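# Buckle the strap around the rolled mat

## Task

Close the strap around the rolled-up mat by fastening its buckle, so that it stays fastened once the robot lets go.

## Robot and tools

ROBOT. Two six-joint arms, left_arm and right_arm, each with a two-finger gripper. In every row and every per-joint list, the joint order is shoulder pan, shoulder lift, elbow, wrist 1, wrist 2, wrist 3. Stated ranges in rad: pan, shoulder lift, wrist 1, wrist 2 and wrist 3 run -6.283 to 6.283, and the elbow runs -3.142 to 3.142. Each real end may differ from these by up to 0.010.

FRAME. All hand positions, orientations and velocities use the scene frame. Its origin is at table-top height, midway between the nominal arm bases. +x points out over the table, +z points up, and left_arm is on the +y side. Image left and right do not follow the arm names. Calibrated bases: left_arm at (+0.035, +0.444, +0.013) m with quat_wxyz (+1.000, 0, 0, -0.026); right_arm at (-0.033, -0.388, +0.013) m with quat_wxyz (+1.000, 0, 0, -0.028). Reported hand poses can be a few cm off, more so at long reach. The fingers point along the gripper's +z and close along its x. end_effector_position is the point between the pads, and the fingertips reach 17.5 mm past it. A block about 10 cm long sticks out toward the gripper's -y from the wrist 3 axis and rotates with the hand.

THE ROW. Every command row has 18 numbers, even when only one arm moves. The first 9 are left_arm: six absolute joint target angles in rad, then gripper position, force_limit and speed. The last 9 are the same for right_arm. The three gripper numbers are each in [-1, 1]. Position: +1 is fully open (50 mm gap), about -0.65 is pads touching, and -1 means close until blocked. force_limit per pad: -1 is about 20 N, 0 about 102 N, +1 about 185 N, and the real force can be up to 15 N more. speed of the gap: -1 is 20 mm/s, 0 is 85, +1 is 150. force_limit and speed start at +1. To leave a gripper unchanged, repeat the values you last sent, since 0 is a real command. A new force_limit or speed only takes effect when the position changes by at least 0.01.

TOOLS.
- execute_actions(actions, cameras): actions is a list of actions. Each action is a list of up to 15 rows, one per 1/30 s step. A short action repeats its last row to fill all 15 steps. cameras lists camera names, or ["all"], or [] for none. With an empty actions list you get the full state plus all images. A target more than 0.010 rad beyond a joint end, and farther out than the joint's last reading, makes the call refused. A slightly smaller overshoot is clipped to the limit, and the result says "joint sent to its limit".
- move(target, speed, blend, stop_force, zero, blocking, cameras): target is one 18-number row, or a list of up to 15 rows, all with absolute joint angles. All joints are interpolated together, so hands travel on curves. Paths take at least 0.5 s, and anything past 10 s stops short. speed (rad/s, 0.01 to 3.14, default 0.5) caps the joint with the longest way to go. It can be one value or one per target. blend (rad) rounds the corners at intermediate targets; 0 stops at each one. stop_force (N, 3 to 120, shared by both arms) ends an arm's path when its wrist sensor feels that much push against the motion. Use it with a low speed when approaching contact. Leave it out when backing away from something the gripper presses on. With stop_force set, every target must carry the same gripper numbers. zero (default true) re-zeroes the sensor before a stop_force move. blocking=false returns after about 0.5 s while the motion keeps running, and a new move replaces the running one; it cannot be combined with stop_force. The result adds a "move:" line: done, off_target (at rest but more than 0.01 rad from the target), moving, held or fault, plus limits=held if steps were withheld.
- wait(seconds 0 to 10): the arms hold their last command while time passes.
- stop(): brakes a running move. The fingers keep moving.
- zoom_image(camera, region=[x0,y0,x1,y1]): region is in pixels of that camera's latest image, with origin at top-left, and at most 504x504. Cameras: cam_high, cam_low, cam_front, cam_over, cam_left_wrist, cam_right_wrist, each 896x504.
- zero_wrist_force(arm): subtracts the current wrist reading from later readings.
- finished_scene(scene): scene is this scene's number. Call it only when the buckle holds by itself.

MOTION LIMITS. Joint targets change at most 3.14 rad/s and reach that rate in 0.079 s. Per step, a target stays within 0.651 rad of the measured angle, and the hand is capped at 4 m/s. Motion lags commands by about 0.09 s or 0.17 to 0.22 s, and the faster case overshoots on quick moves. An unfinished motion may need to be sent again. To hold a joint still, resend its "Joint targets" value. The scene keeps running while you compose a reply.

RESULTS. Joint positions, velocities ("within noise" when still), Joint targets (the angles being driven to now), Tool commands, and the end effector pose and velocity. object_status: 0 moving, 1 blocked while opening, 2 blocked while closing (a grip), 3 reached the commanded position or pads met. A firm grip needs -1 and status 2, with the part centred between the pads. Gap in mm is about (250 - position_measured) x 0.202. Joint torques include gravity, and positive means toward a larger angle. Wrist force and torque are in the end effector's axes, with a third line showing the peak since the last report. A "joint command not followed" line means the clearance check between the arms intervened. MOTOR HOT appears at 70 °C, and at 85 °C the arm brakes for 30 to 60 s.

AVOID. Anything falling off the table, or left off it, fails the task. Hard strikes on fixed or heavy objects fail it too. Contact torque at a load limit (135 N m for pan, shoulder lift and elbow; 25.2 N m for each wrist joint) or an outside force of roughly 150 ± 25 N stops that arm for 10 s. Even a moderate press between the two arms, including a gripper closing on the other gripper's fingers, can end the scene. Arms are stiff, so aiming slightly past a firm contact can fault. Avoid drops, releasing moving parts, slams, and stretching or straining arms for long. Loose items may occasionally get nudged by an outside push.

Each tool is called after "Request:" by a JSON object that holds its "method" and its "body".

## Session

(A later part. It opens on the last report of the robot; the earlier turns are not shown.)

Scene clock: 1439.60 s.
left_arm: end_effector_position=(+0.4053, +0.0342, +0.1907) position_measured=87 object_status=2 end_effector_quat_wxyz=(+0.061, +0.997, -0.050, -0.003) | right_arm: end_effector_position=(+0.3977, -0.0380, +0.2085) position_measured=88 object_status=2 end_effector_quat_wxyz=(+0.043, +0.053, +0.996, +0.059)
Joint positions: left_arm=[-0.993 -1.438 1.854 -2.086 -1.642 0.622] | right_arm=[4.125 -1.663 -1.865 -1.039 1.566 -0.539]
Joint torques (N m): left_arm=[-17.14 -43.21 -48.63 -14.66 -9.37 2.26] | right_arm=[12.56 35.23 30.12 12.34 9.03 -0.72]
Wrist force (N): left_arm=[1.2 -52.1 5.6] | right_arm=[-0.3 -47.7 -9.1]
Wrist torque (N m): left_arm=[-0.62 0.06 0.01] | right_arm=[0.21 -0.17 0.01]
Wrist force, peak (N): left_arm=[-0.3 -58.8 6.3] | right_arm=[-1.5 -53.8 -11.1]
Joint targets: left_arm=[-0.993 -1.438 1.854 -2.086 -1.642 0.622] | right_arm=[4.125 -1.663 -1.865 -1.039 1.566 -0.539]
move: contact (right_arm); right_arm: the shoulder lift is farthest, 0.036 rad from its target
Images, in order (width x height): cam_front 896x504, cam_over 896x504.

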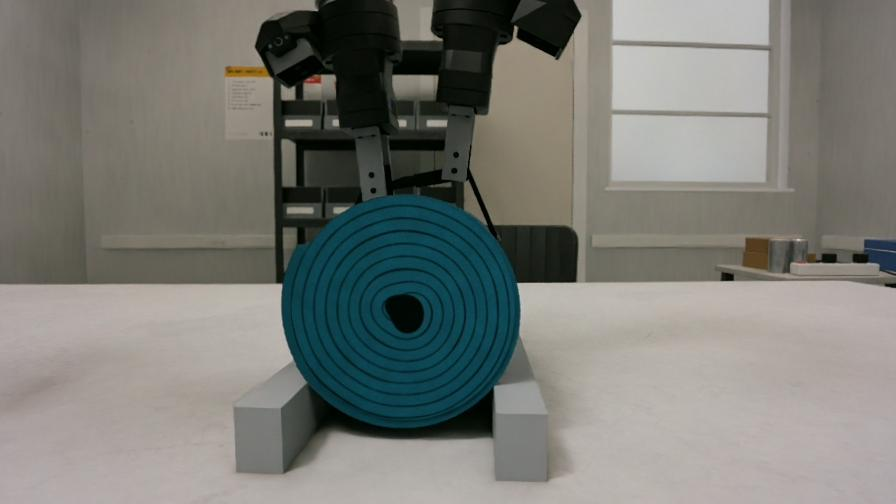

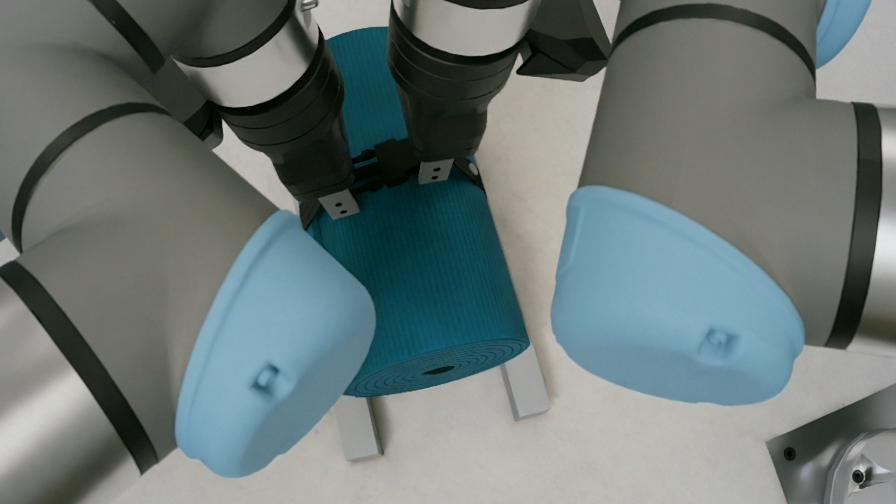

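Request:
{"method": "execute_actions", "body": {"actions": []}}

Request:
{"method": "zoom_image", "body": {"camera": "cam_front", "region": [370, 140, 510, 230]}}

Request:
{"method": "zoom_image", "body": {"camera": "cam_over", "region": [390, 190, 530, 280]}}

Scene clock: 1466.97 s.
left_arm: end_effector_position=(+0.4053, +0.0342, +0.1907) position_measured=87 object_status=2 end_effector_quat_wxyz=(+0.061, +0.997, -0.050, -0.003) | right_arm: end_effector_position=(+0.3977, -0.0380, +0.2085) position_measured=88 object_status=2 end_effector_quat_wxyz=(+0.043, +0.053, +0.996, +0.059)
Joint positions: left_arm=[-0.993 -1.438 1.854 -2.086 -1.642 0.622] | right_arm=[4.125 -1.663 -1.865 -1.039 1.566 -0.539]
Joint velocities: within noise
Joint torques (N m): left_arm=[-26.88 -42.84 -50.76 -14.59 -7.23 2.18] | right_arm=[13.26 34.96 29.54 12.23 8.46 -0.81]
Motor temperatures (°C): left_arm=[27 31 29 33 35 33] | right_arm=[35 33 25 30 42 36]
Wrist force (N): left_arm=[1.0 -52.4 5.7] | right_arm=[-0.4 -48.2 -9.2]
Wrist torque (N m): left_arm=[-0.62 0.06 0.01] | right_arm=[0.18 -0.18 0.02]
Wrist force, peak (N): left_arm=[0.9 -52.7 6.0] | right_arm=[-0.4 -48.2 -9.0]
Joint targets: left_arm=[-0.993 -1.438 1.854 -2.086 -1.642 0.622] | right_arm=[4.125 -1.663 -1.865 -1.039 1.566 -0.539]
Tool commands: left_gripper/position=-0.98 left_gripper/force_limit=+0.0 left_gripper/speed=-1.0 right_gripper/position=-1.0 right_gripper/force_limit=+0.0 right_gripper/speed=-1.0

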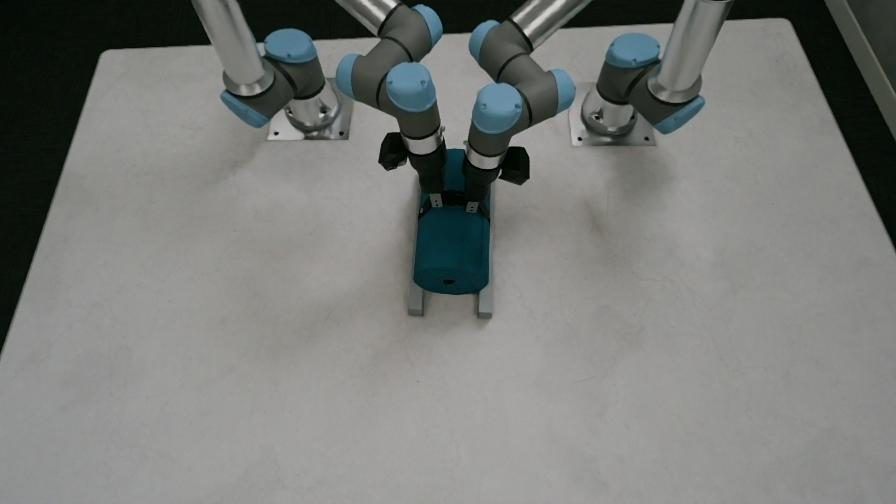

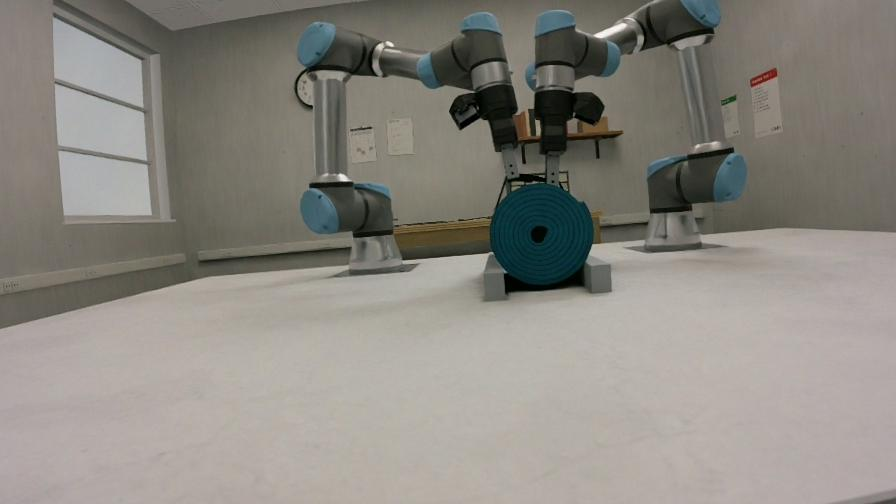

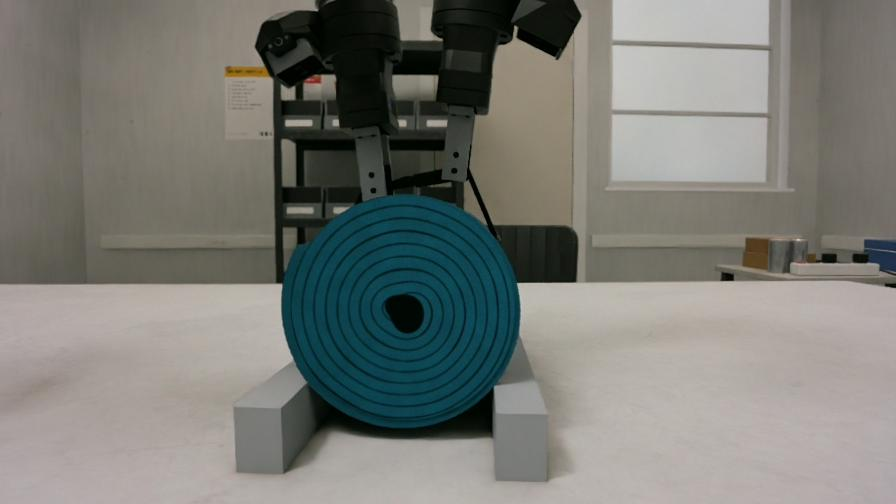

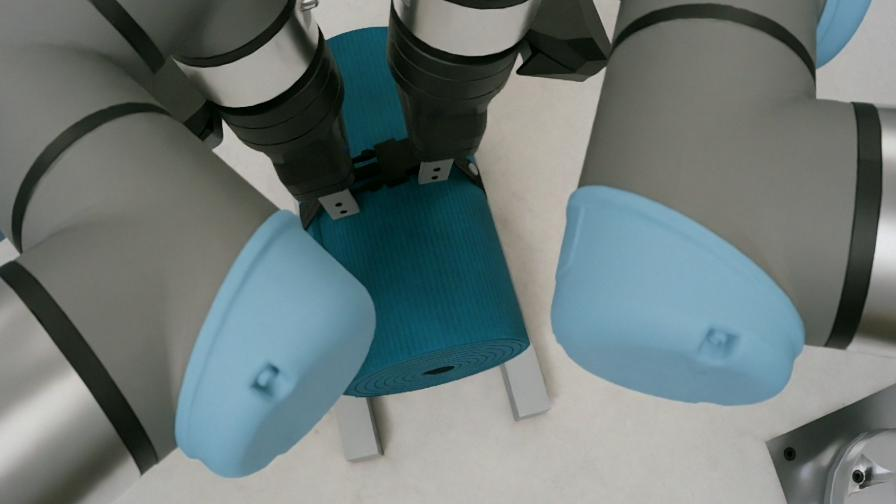

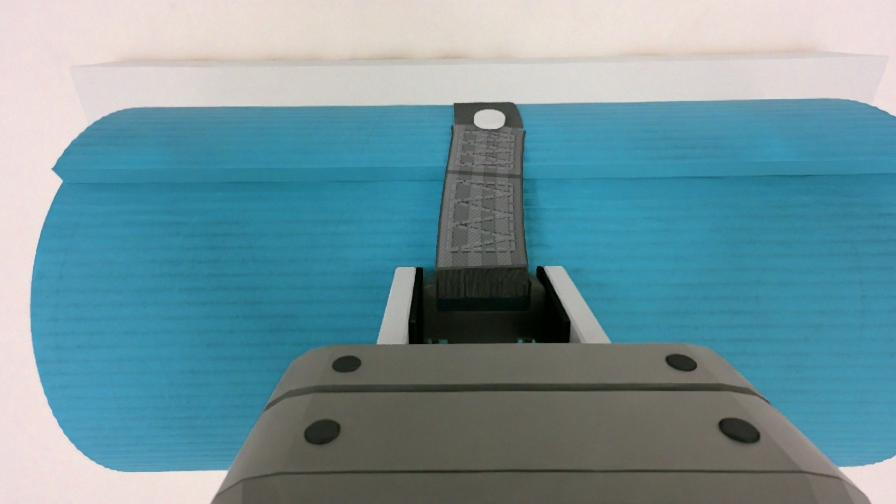

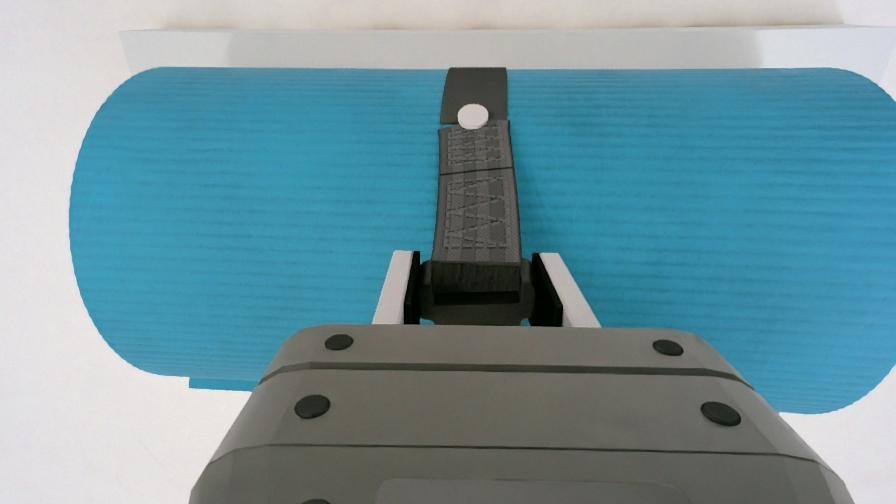

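Scaled by 3.600.

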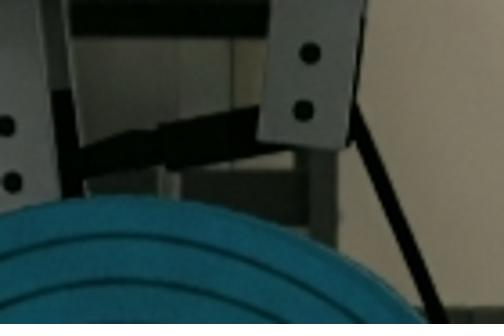

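Scaled by 3.600.

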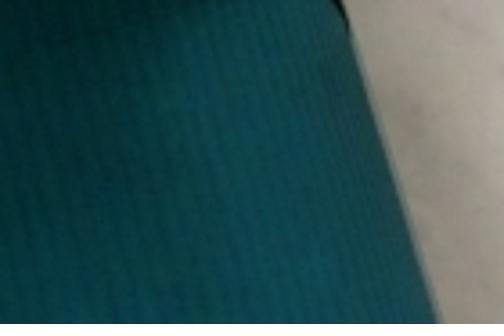

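Request:
{"method": "zoom_image", "body": {"camera": "cam_over", "region": [300, 125, 480, 225]}}

Request:
{"method": "zoom_image", "body": {"camera": "cam_front", "region": [370, 160, 450, 210]}}

Request:
{"method": "zoom_image", "body": {"camera": "cam_right_wrist", "region": [390, 230, 570, 340]}}

Request:
{"method": "zoom_image", "body": {"camera": "cam_left_wrist", "region": [390, 240, 590, 350]}}

Scaled by 2.800.

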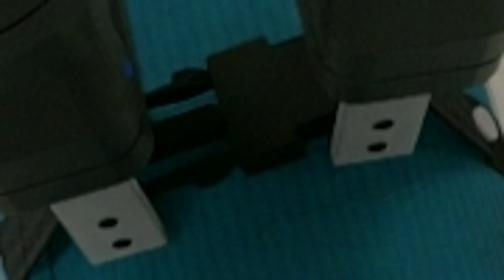

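Scaled by 6.300.

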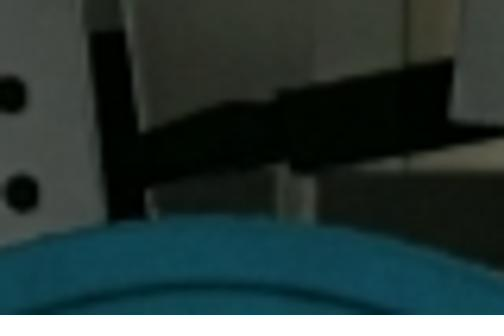

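Scaled by 2.800.

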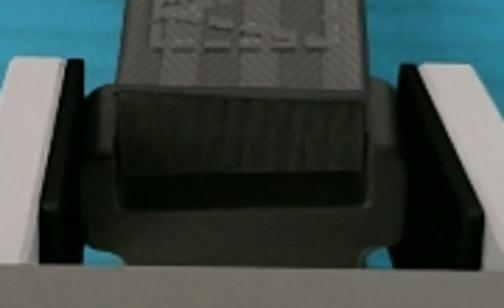

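Scaled by 2.520.

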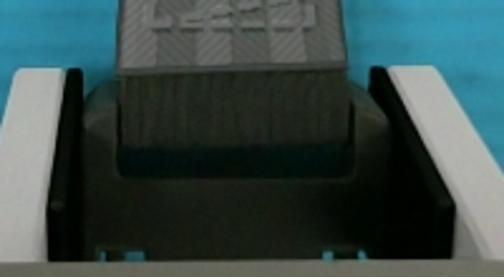

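Request:
{"method": "move", "body": {"target": [-0.9934,-1.4381,1.8539,-2.0859,-1.6423,0.6217,-0.98,0.0,-1,4.1448,-1.6987,-1.8355,-1.0326,1.5625,-0.5191,-1,0.0,-1], "speed": 0.015, "stop_force": 20, "cameras": ["cam_front","cam_over"]}}

Request:
{"method": "zoom_image", "body": {"camera": "cam_over", "region": [300, 125, 480, 225]}}

Request:
{"method": "zoom_image", "body": {"camera": "cam_front", "region": [370, 140, 510, 230]}}

Scene clock: 1483.03 s.
left_arm: end_effector_position=(+0.3999, +0.0436, +0.1856) position_measured=87 object_status=2 end_effector_quat_wxyz=(+0.043, +0.998, -0.049, -0.015) | right_arm: end_effector_position=(+0.3930, -0.0275, +0.1987) position_measured=88 object_status=2 end_effector_quat_wxyz=(+0.030, +0.053, +0.997, +0.039)
Joint positions: left_arm=[-0.993 -1.438 1.854 -2.042 -1.642 0.622] | right_arm=[4.145 -1.699 -1.835 -1.079 1.562 -0.519]
Joint torques (N m): left_arm=[-27.92 -42.21 -50.52 -14.42 -9.62 2.19] | right_arm=[19.63 35.08 35.6 14.73 6.92 -0.74]
Wrist force (N): left_arm=[-1.8 -64.2 3.5] | right_arm=[-3.9 -60.6 -9.9]
Wrist torque (N m): left_arm=[-0.63 0.10 0.13] | right_arm=[0.35 -0.21 0.09]
Wrist force, peak (N): left_arm=[3.5 -67.1 5.5] | right_arm=[-0.3 -62.4 -12.6]
Joint targets: left_arm=[-0.993 -1.438 1.854 -2.086 -1.642 0.622] | right_arm=[4.145 -1.699 -1.836 -1.033 1.563 -0.519]
move: off_target (left_arm, right_arm); left_arm: the wrist 1 is farthest, 0.043 rad from its target; right_arm: the wrist 1 is farthest, 0.046 rad from its target
Images, in order (width x height): cam_front 896x504, cam_over 896x504.

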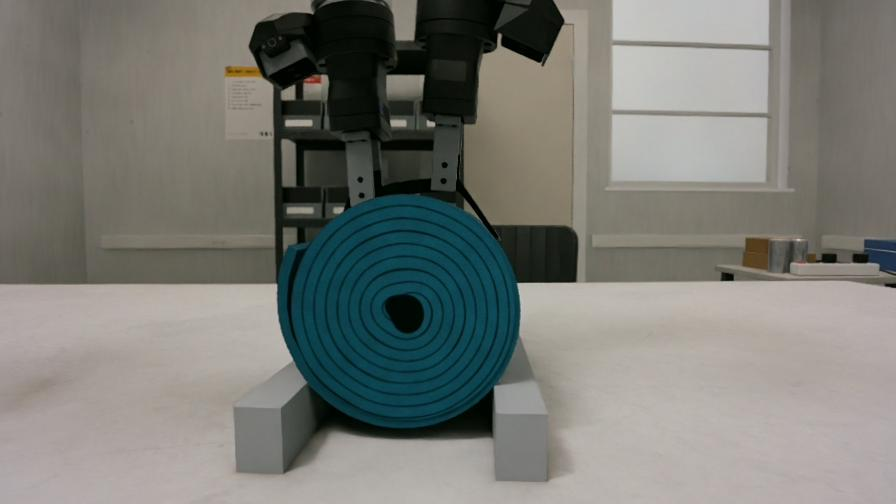

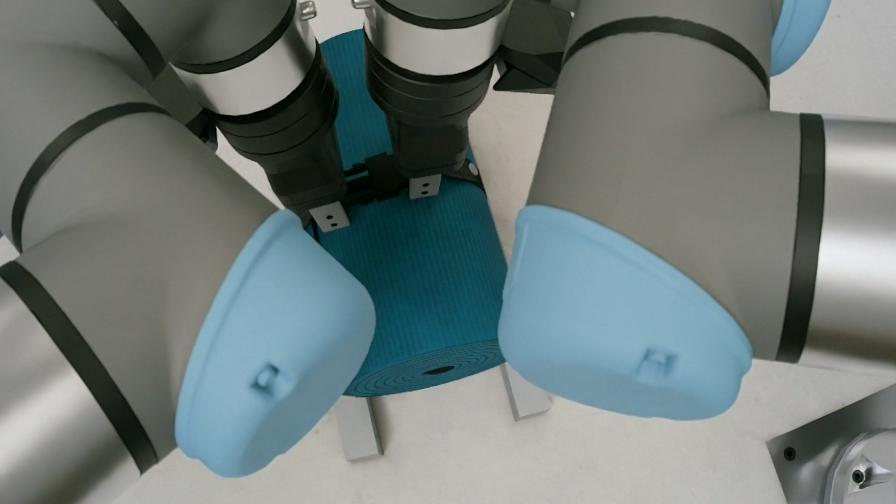

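Scaled by 2.800.

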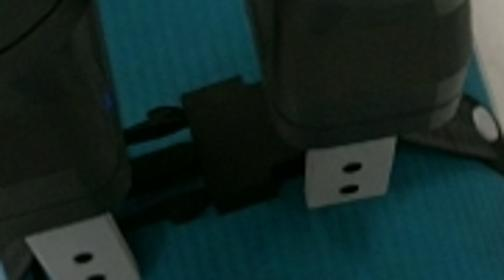

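Scaled by 3.600.

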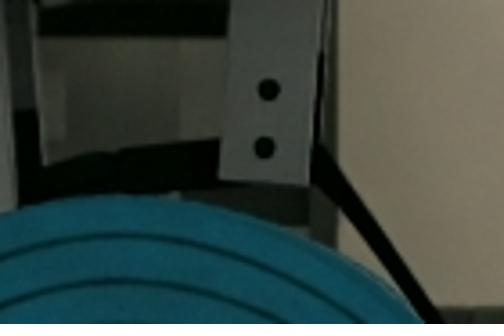

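Request:
{"method": "move", "body": {"target": [-0.9934,-1.4381,1.8539,-2.0859,-1.6423,0.6217,-0.98,0.0,-1,4.125,-1.663,-1.865,-1.039,1.566,-0.539,-1,0.0,-1], "speed": 0.03}}

Scene clock: 1519.13 s.
left_arm: end_effector_position=(+0.4053, +0.0341, +0.1908) position_measured=87 object_status=2 end_effector_quat_wxyz=(+0.061, +0.997, -0.050, -0.003) | right_arm: end_effector_position=(+0.3976, -0.0380, +0.2087) position_measured=88 object_status=2 end_effector_quat_wxyz=(+0.043, +0.053, +0.996, +0.059)
Joint positions: left_arm=[-0.994 -1.438 1.854 -2.086 -1.642 0.622] | right_arm=[4.125 -1.663 -1.865 -1.039 1.566 -0.539]
Joint torques (N m): left_arm=[7.01 -32.68 -17.96 -2.21 1.03 2.23] | right_arm=[6.17 22.93 33.54 5.12 3.2 0.45]
Wrist force (N): left_arm=[-0.8 -3.5 0.8] | right_arm=[1.7 -5.7 7.4]
Wrist torque (N m): left_arm=[-0.12 0.25 0.07] | right_arm=[-0.14 -0.46 0.22]
Wrist force, peak (N): left_arm=[-1.8 -64.1 3.5] | right_arm=[-3.8 -60.5 -9.9]
Joint targets: left_arm=[-0.993 -1.438 1.854 -2.086 -1.642 0.622] | right_arm=[4.125 -1.663 -1.865 -1.039 1.566 -0.539]
move: done

Request:
{"method": "execute_actions", "body": {"actions": []}}

Request:
{"method": "zoom_image", "body": {"camera": "cam_over", "region": [320, 135, 430, 215]}}

Request:
{"method": "zoom_image", "body": {"camera": "cam_front", "region": [370, 160, 450, 210]}}

Request:
{"method": "zoom_image", "body": {"camera": "cam_right_wrist", "region": [390, 230, 570, 340]}}

Request:
{"method": "zoom_image", "body": {"camera": "cam_left_wrist", "region": [390, 240, 590, 350]}}

Scene clock: 1523.40 s.
left_arm: end_effector_position=(+0.4054, +0.0342, +0.1908) position_measured=87 object_status=2 end_effector_quat_wxyz=(+0.061, +0.997, -0.050, -0.003) | right_arm: end_effector_position=(+0.3976, -0.0378, +0.2087) position_measured=88 object_status=2 end_effector_quat_wxyz=(+0.042, +0.053, +0.996, +0.059)
Joint positions: left_arm=[-0.993 -1.438 1.854 -2.086 -1.642 0.622] | right_arm=[4.125 -1.663 -1.865 -1.039 1.566 -0.539]
Joint velocities: within noise
Joint torques (N m): left_arm=[6.86 -27.16 -21.42 -5.87 -0.15 2.06] | right_arm=[8.65 21.93 37.97 6.72 3.35 1.1]
Motor temperatures (°C): left_arm=[27 31 29 33 35 33] | right_arm=[34 32 25 30 42 36]
Wrist force (N): left_arm=[-1.0 -4.8 0.9] | right_arm=[1.4 -7.3 7.0]
Wrist torque (N m): left_arm=[-0.14 0.23 0.07] | right_arm=[-0.19 -0.45 0.23]
Wrist force, peak (N): left_arm=[-1.2 -5.0 1.3] | right_arm=[1.3 -7.5 7.2]
Joint targets: left_arm=[-0.993 -1.438 1.854 -2.086 -1.642 0.622] | right_arm=[4.125 -1.663 -1.865 -1.039 1.566 -0.539]
Tool commands: left_gripper/position=-0.98 left_gripper/force_limit=+0.0 left_gripper/speed=-1.0 right_gripper/position=-1.0 right_gripper/force_limit=+0.0 right_gripper/speed=-1.0

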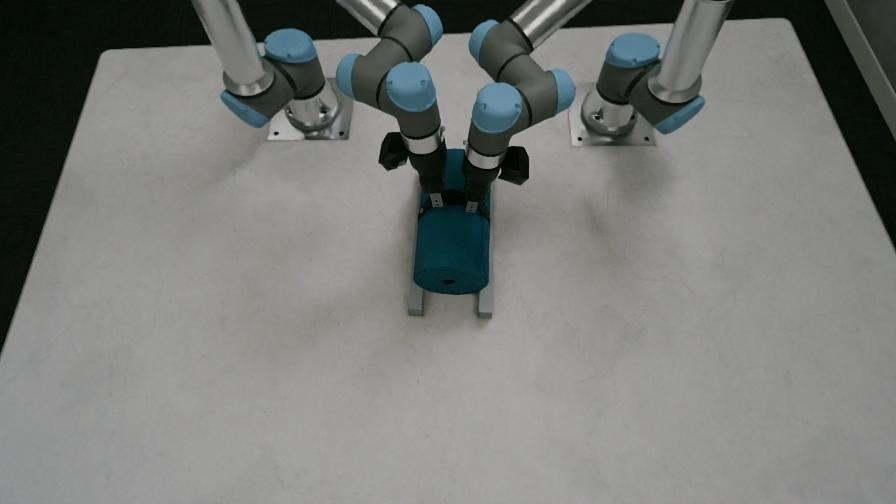

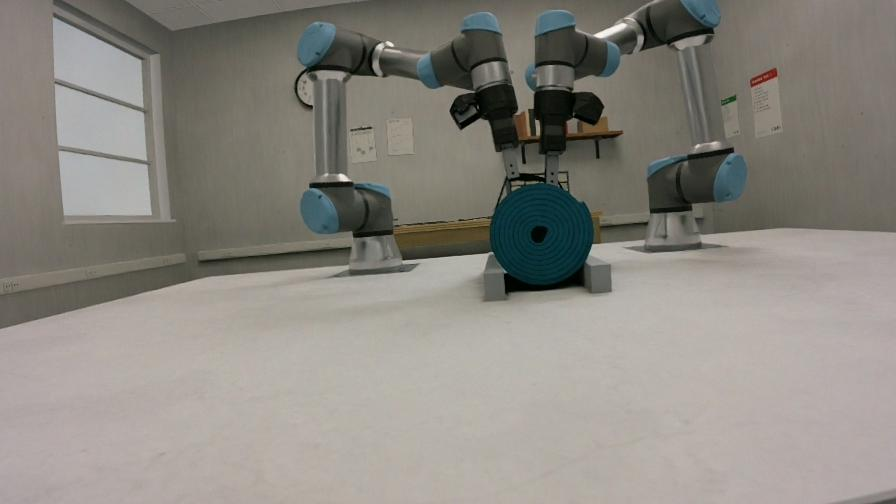

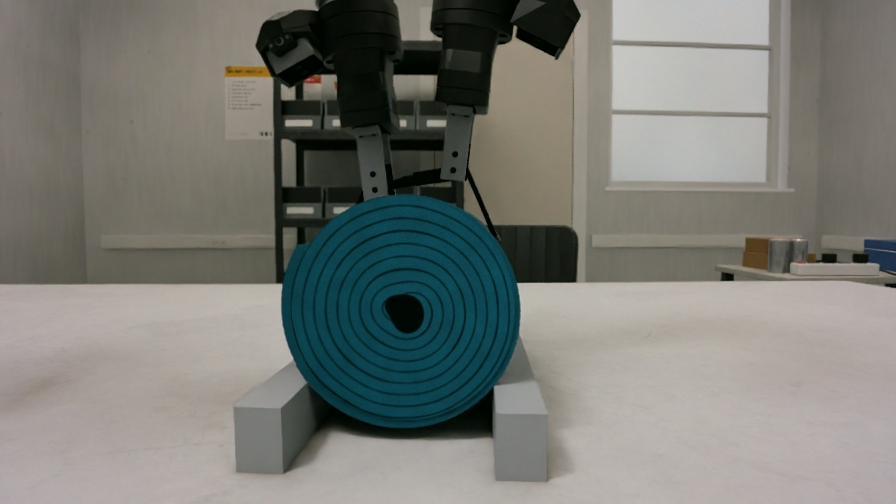

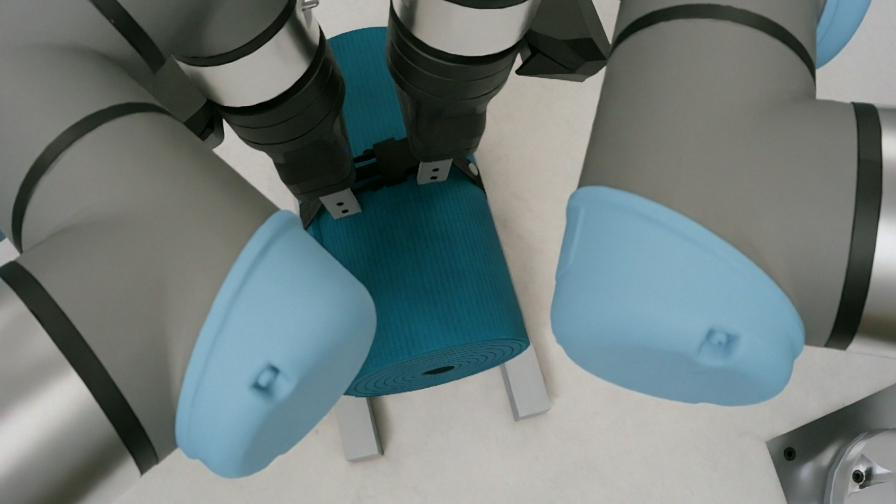

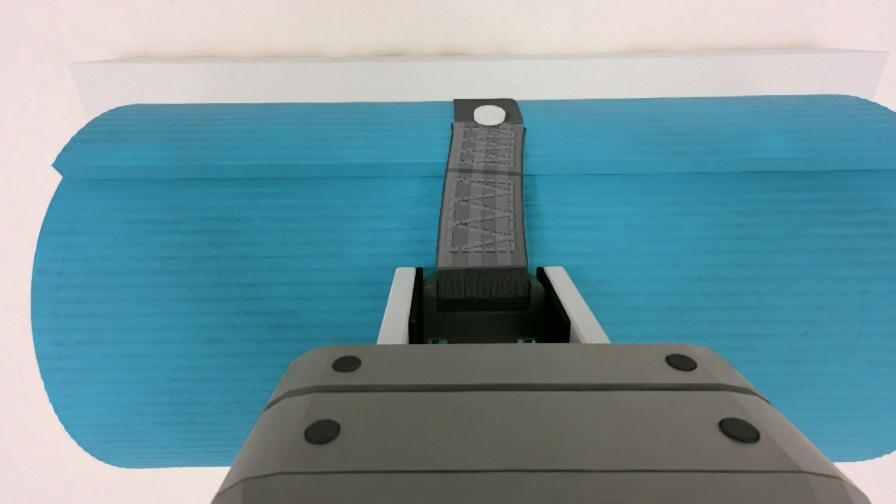

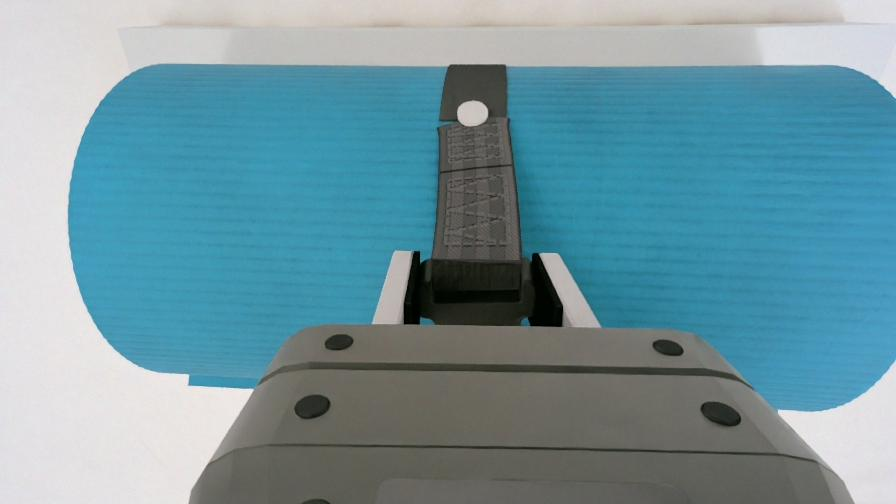

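Scaled by 4.582.

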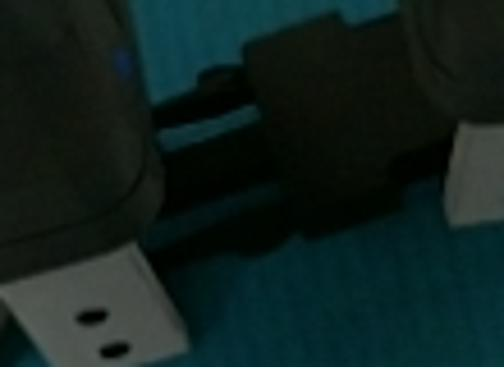

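Scaled by 6.300.

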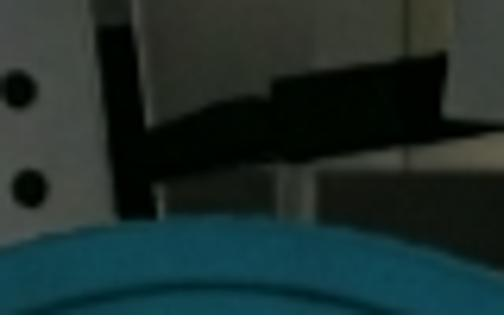

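Scaled by 2.800.

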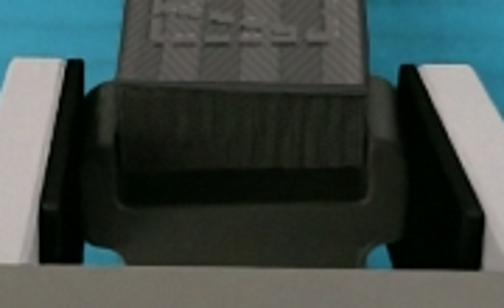

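Scaled by 2.520.

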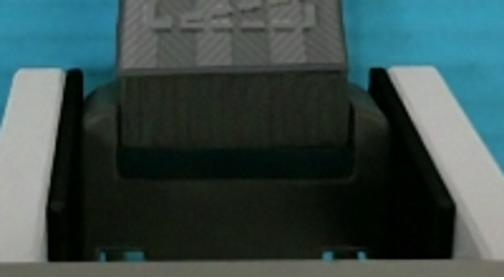

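Request:
{"method": "move", "body": {"target": [[-0.9934,-1.4381,1.8539,-2.0859,-1.6423,0.6217,-0.98,0.0,-1,4.1284,-1.6692,-1.8600,-1.0379,1.5654,-0.4956,-1,0.0,-1],[-0.9934,-1.4381,1.8539,-2.0859,-1.6423,0.6217,-0.98,0.0,-1,4.1284,-1.6692,-1.8600,-1.0379,1.5654,-0.5756,-1,0.0,-1],[-0.9934,-1.4381,1.8539,-2.0859,-1.6423,0.6217,-0.98,0.0,-1,4.1291,-1.6704,-1.8589,-1.0377,1.5653,-0.4949,-1,0.0,-1],[-0.9934,-1.4381,1.8539,-2.0859,-1.6423,0.6217,-0.98,0.0,-1,4.1291,-1.6704,-1.8589,-1.0377,1.5653,-0.5749,-1,0.0,-1],[-0.9934,-1.4381,1.8539,-2.0859,-1.6423,0.6217,-0.98,0.0,-1,4.1298,-1.6716,-1.8579,-1.0375,1.5652,-0.4942,-1,0.0,-1],[-0.9934,-1.4381,1.8539,-2.0859,-1.6423,0.6217,-0.98,0.0,-1,4.1298,-1.6716,-1.8579,-1.0375,1.5652,-0.5742,-1,0.0,-1],[-0.9934,-1.4381,1.8539,-2.0859,-1.6423,0.6217,-0.98,0.0,-1,4.1298,-1.6716,-1.8579,-1.0375,1.5652,-0.5342,-1,0.0,-1]], "speed": 0.08, "stop_force": 55, "cameras": ["cam_over","cam_front"]}}

Request:
{"method": "zoom_image", "body": {"camera": "cam_over", "region": [320, 135, 430, 215]}}

Request:
{"method": "zoom_image", "body": {"camera": "cam_front", "region": [370, 160, 450, 210]}}

Scene clock: 1547.83 s.
left_arm: end_effector_position=(+0.4054, +0.0342, +0.1908) position_measured=87 object_status=2 end_effector_quat_wxyz=(+0.061, +0.997, -0.050, -0.003) | right_arm: end_effector_position=(+0.3981, -0.0331, +0.2078) position_measured=88 object_status=2 end_effector_quat_wxyz=(+0.043, +0.053, +0.996, +0.059)
Joint positions: left_arm=[-0.993 -1.438 1.854 -2.086 -1.642 0.622] | right_arm=[4.13 -1.672 -1.858 -1.038 1.565 -0.534]
Joint torques (N m): left_arm=[-2.48 -27.7 -26.19 -6.12 -2.41 1.88] | right_arm=[-1.17 29.93 22.92 9.55 -0.49 -1.05]
Wrist force (N): left_arm=[7.2 -13.7 3.5] | right_arm=[9.0 -17.0 2.6]
Wrist torque (N m): left_arm=[-0.08 0.57 -0.11] | right_arm=[-0.38 0.09 -0.11]
Wrist force, peak (N): left_arm=[-8.6 -19.0 4.8] | right_arm=[10.9 -20.0 2.5]
Joint targets: left_arm=[-0.993 -1.438 1.854 -2.086 -1.642 0.622] | right_arm=[4.130 -1.672 -1.858 -1.038 1.565 -0.534]
move: done
Images, in order (width x height): cam_front 896x504, cam_over 896x504.

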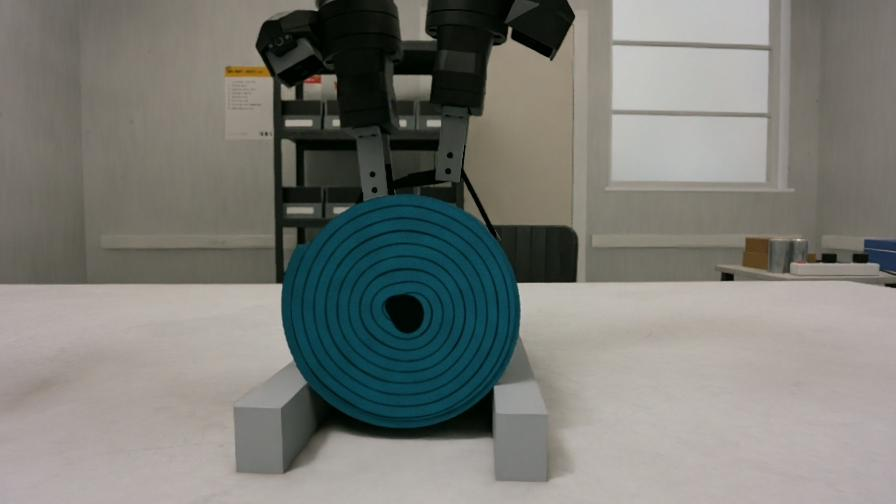

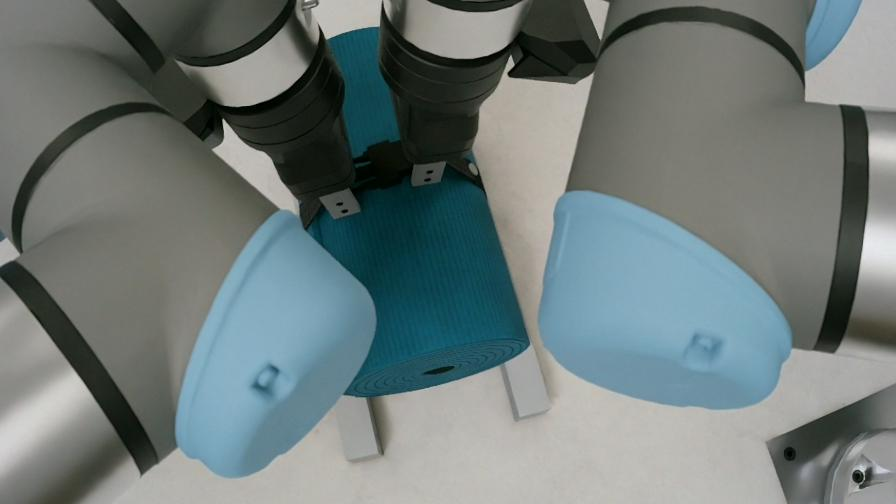

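Scaled by 4.582.

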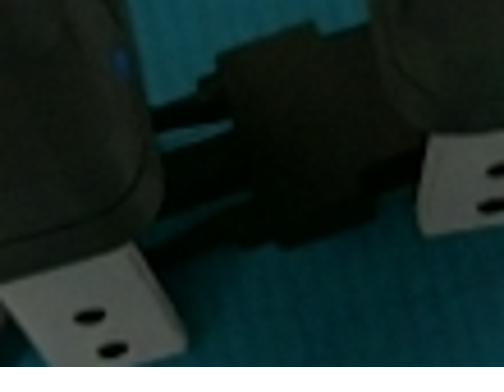

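Scaled by 6.300.

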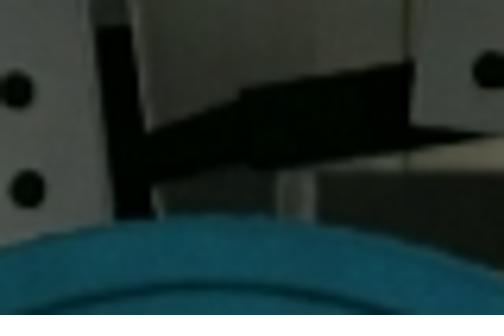

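Request:
{"method": "move", "body": {"target": [[-0.9934,-1.4381,1.8539,-2.0859,-1.6423,0.6217,-0.98,0.0,-1,4.1312,-1.6741,-1.8559,-1.0371,1.5649,-0.4928,-1,0.0,-1],[-0.9934,-1.4381,1.8539,-2.0859,-1.6423,0.6217,-0.98,0.0,-1,4.1325,-1.6765,-1.8538,-1.0366,1.5647,-0.5715,-1,0.0,-1],[-0.9934,-1.4381,1.8539,-2.0859,-1.6423,0.6217,-0.98,0.0,-1,4.1339,-1.6790,-1.8518,-1.0362,1.5644,-0.4901,-1,0.0,-1],[-0.9934,-1.4381,1.8539,-2.0859,-1.6423,0.6217,-0.98,0.0,-1,4.1346,-1.6802,-1.8508,-1.0359,1.5643,-0.5694,-1,0.0,-1],[-0.9934,-1.4381,1.8539,-2.0859,-1.6423,0.6217,-0.98,0.0,-1,4.1353,-1.6815,-1.8497,-1.0357,1.5641,-0.4887,-1,0.0,-1],[-0.9934,-1.4381,1.8539,-2.0859,-1.6423,0.6217,-0.98,0.0,-1,4.1359,-1.6827,-1.8487,-1.0355,1.5640,-0.5681,-1,0.0,-1],[-0.9934,-1.4381,1.8539,-2.0859,-1.6423,0.6217,-0.98,0.0,-1,4.1359,-1.6827,-1.8487,-1.0355,1.5640,-0.5281,-1,0.0,-1]], "speed": 0.08, "stop_force": 45, "cameras": ["cam_over","cam_front"]}}

Request:
{"method": "zoom_image", "body": {"camera": "cam_over", "region": [320, 135, 430, 215]}}

Request:
{"method": "zoom_image", "body": {"camera": "cam_front", "region": [370, 160, 450, 210]}}

Scene clock: 1563.60 s.
left_arm: end_effector_position=(+0.4054, +0.0342, +0.1908) position_measured=87 object_status=2 end_effector_quat_wxyz=(+0.061, +0.997, -0.050, -0.003) | right_arm: end_effector_position=(+0.3988, -0.0271, +0.2066) position_measured=88 object_status=2 end_effector_quat_wxyz=(+0.043, +0.053, +0.996, +0.059)
Joint positions: left_arm=[-0.993 -1.438 1.854 -2.086 -1.642 0.622] | right_arm=[4.136 -1.683 -1.849 -1.036 1.564 -0.528]
Joint torques (N m): left_arm=[-13.41 -38.78 -27.52 -7.57 -7.39 1.46] | right_arm=[-1.76 22.03 32.31 8.16 2.02 -0.97]
Wrist force (N): left_arm=[9.7 -19.5 7.7] | right_arm=[11.1 -22.3 -3.1]
Wrist torque (N m): left_arm=[0.19 0.63 -0.11] | right_arm=[-0.29 0.21 -0.21]
Wrist force, peak (N): left_arm=[0.0 -36.2 7.5] | right_arm=[2.3 -35.8 -5.9]
Joint targets: left_arm=[-0.993 -1.438 1.854 -2.086 -1.642 0.622] | right_arm=[4.136 -1.683 -1.849 -1.036 1.564 -0.528]
move: done
Images, in order (width x height): cam_front 896x504, cam_over 896x504.

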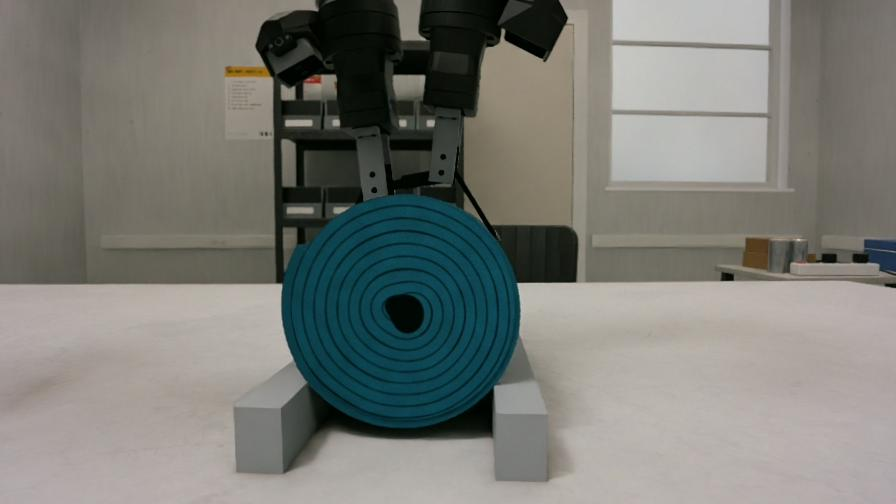

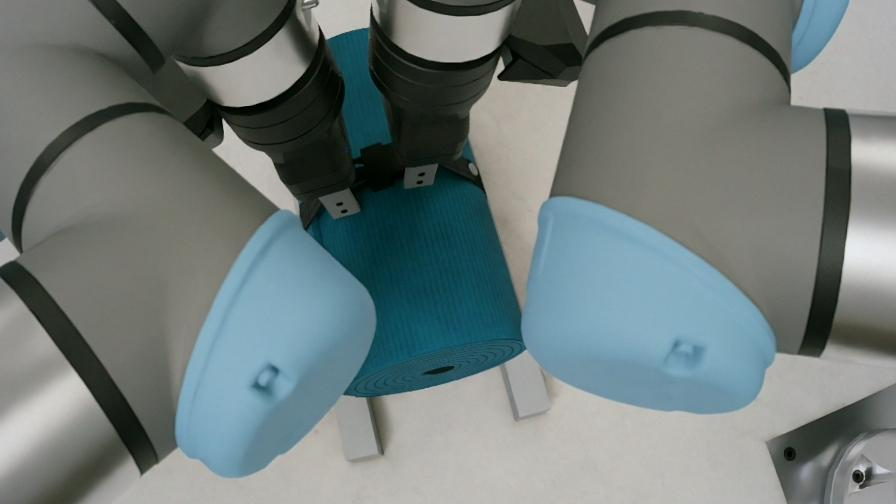

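Scaled by 4.582.

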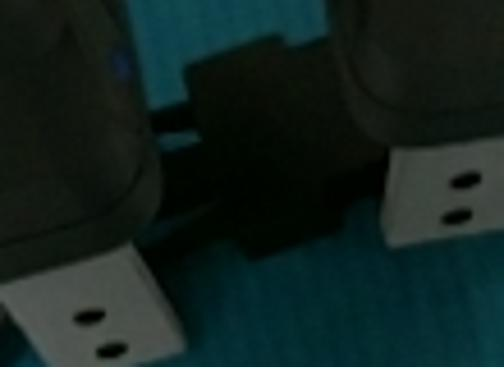

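Scaled by 6.300.

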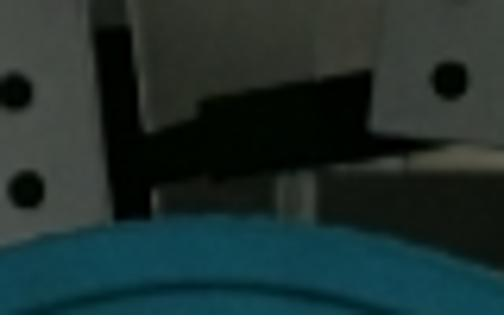

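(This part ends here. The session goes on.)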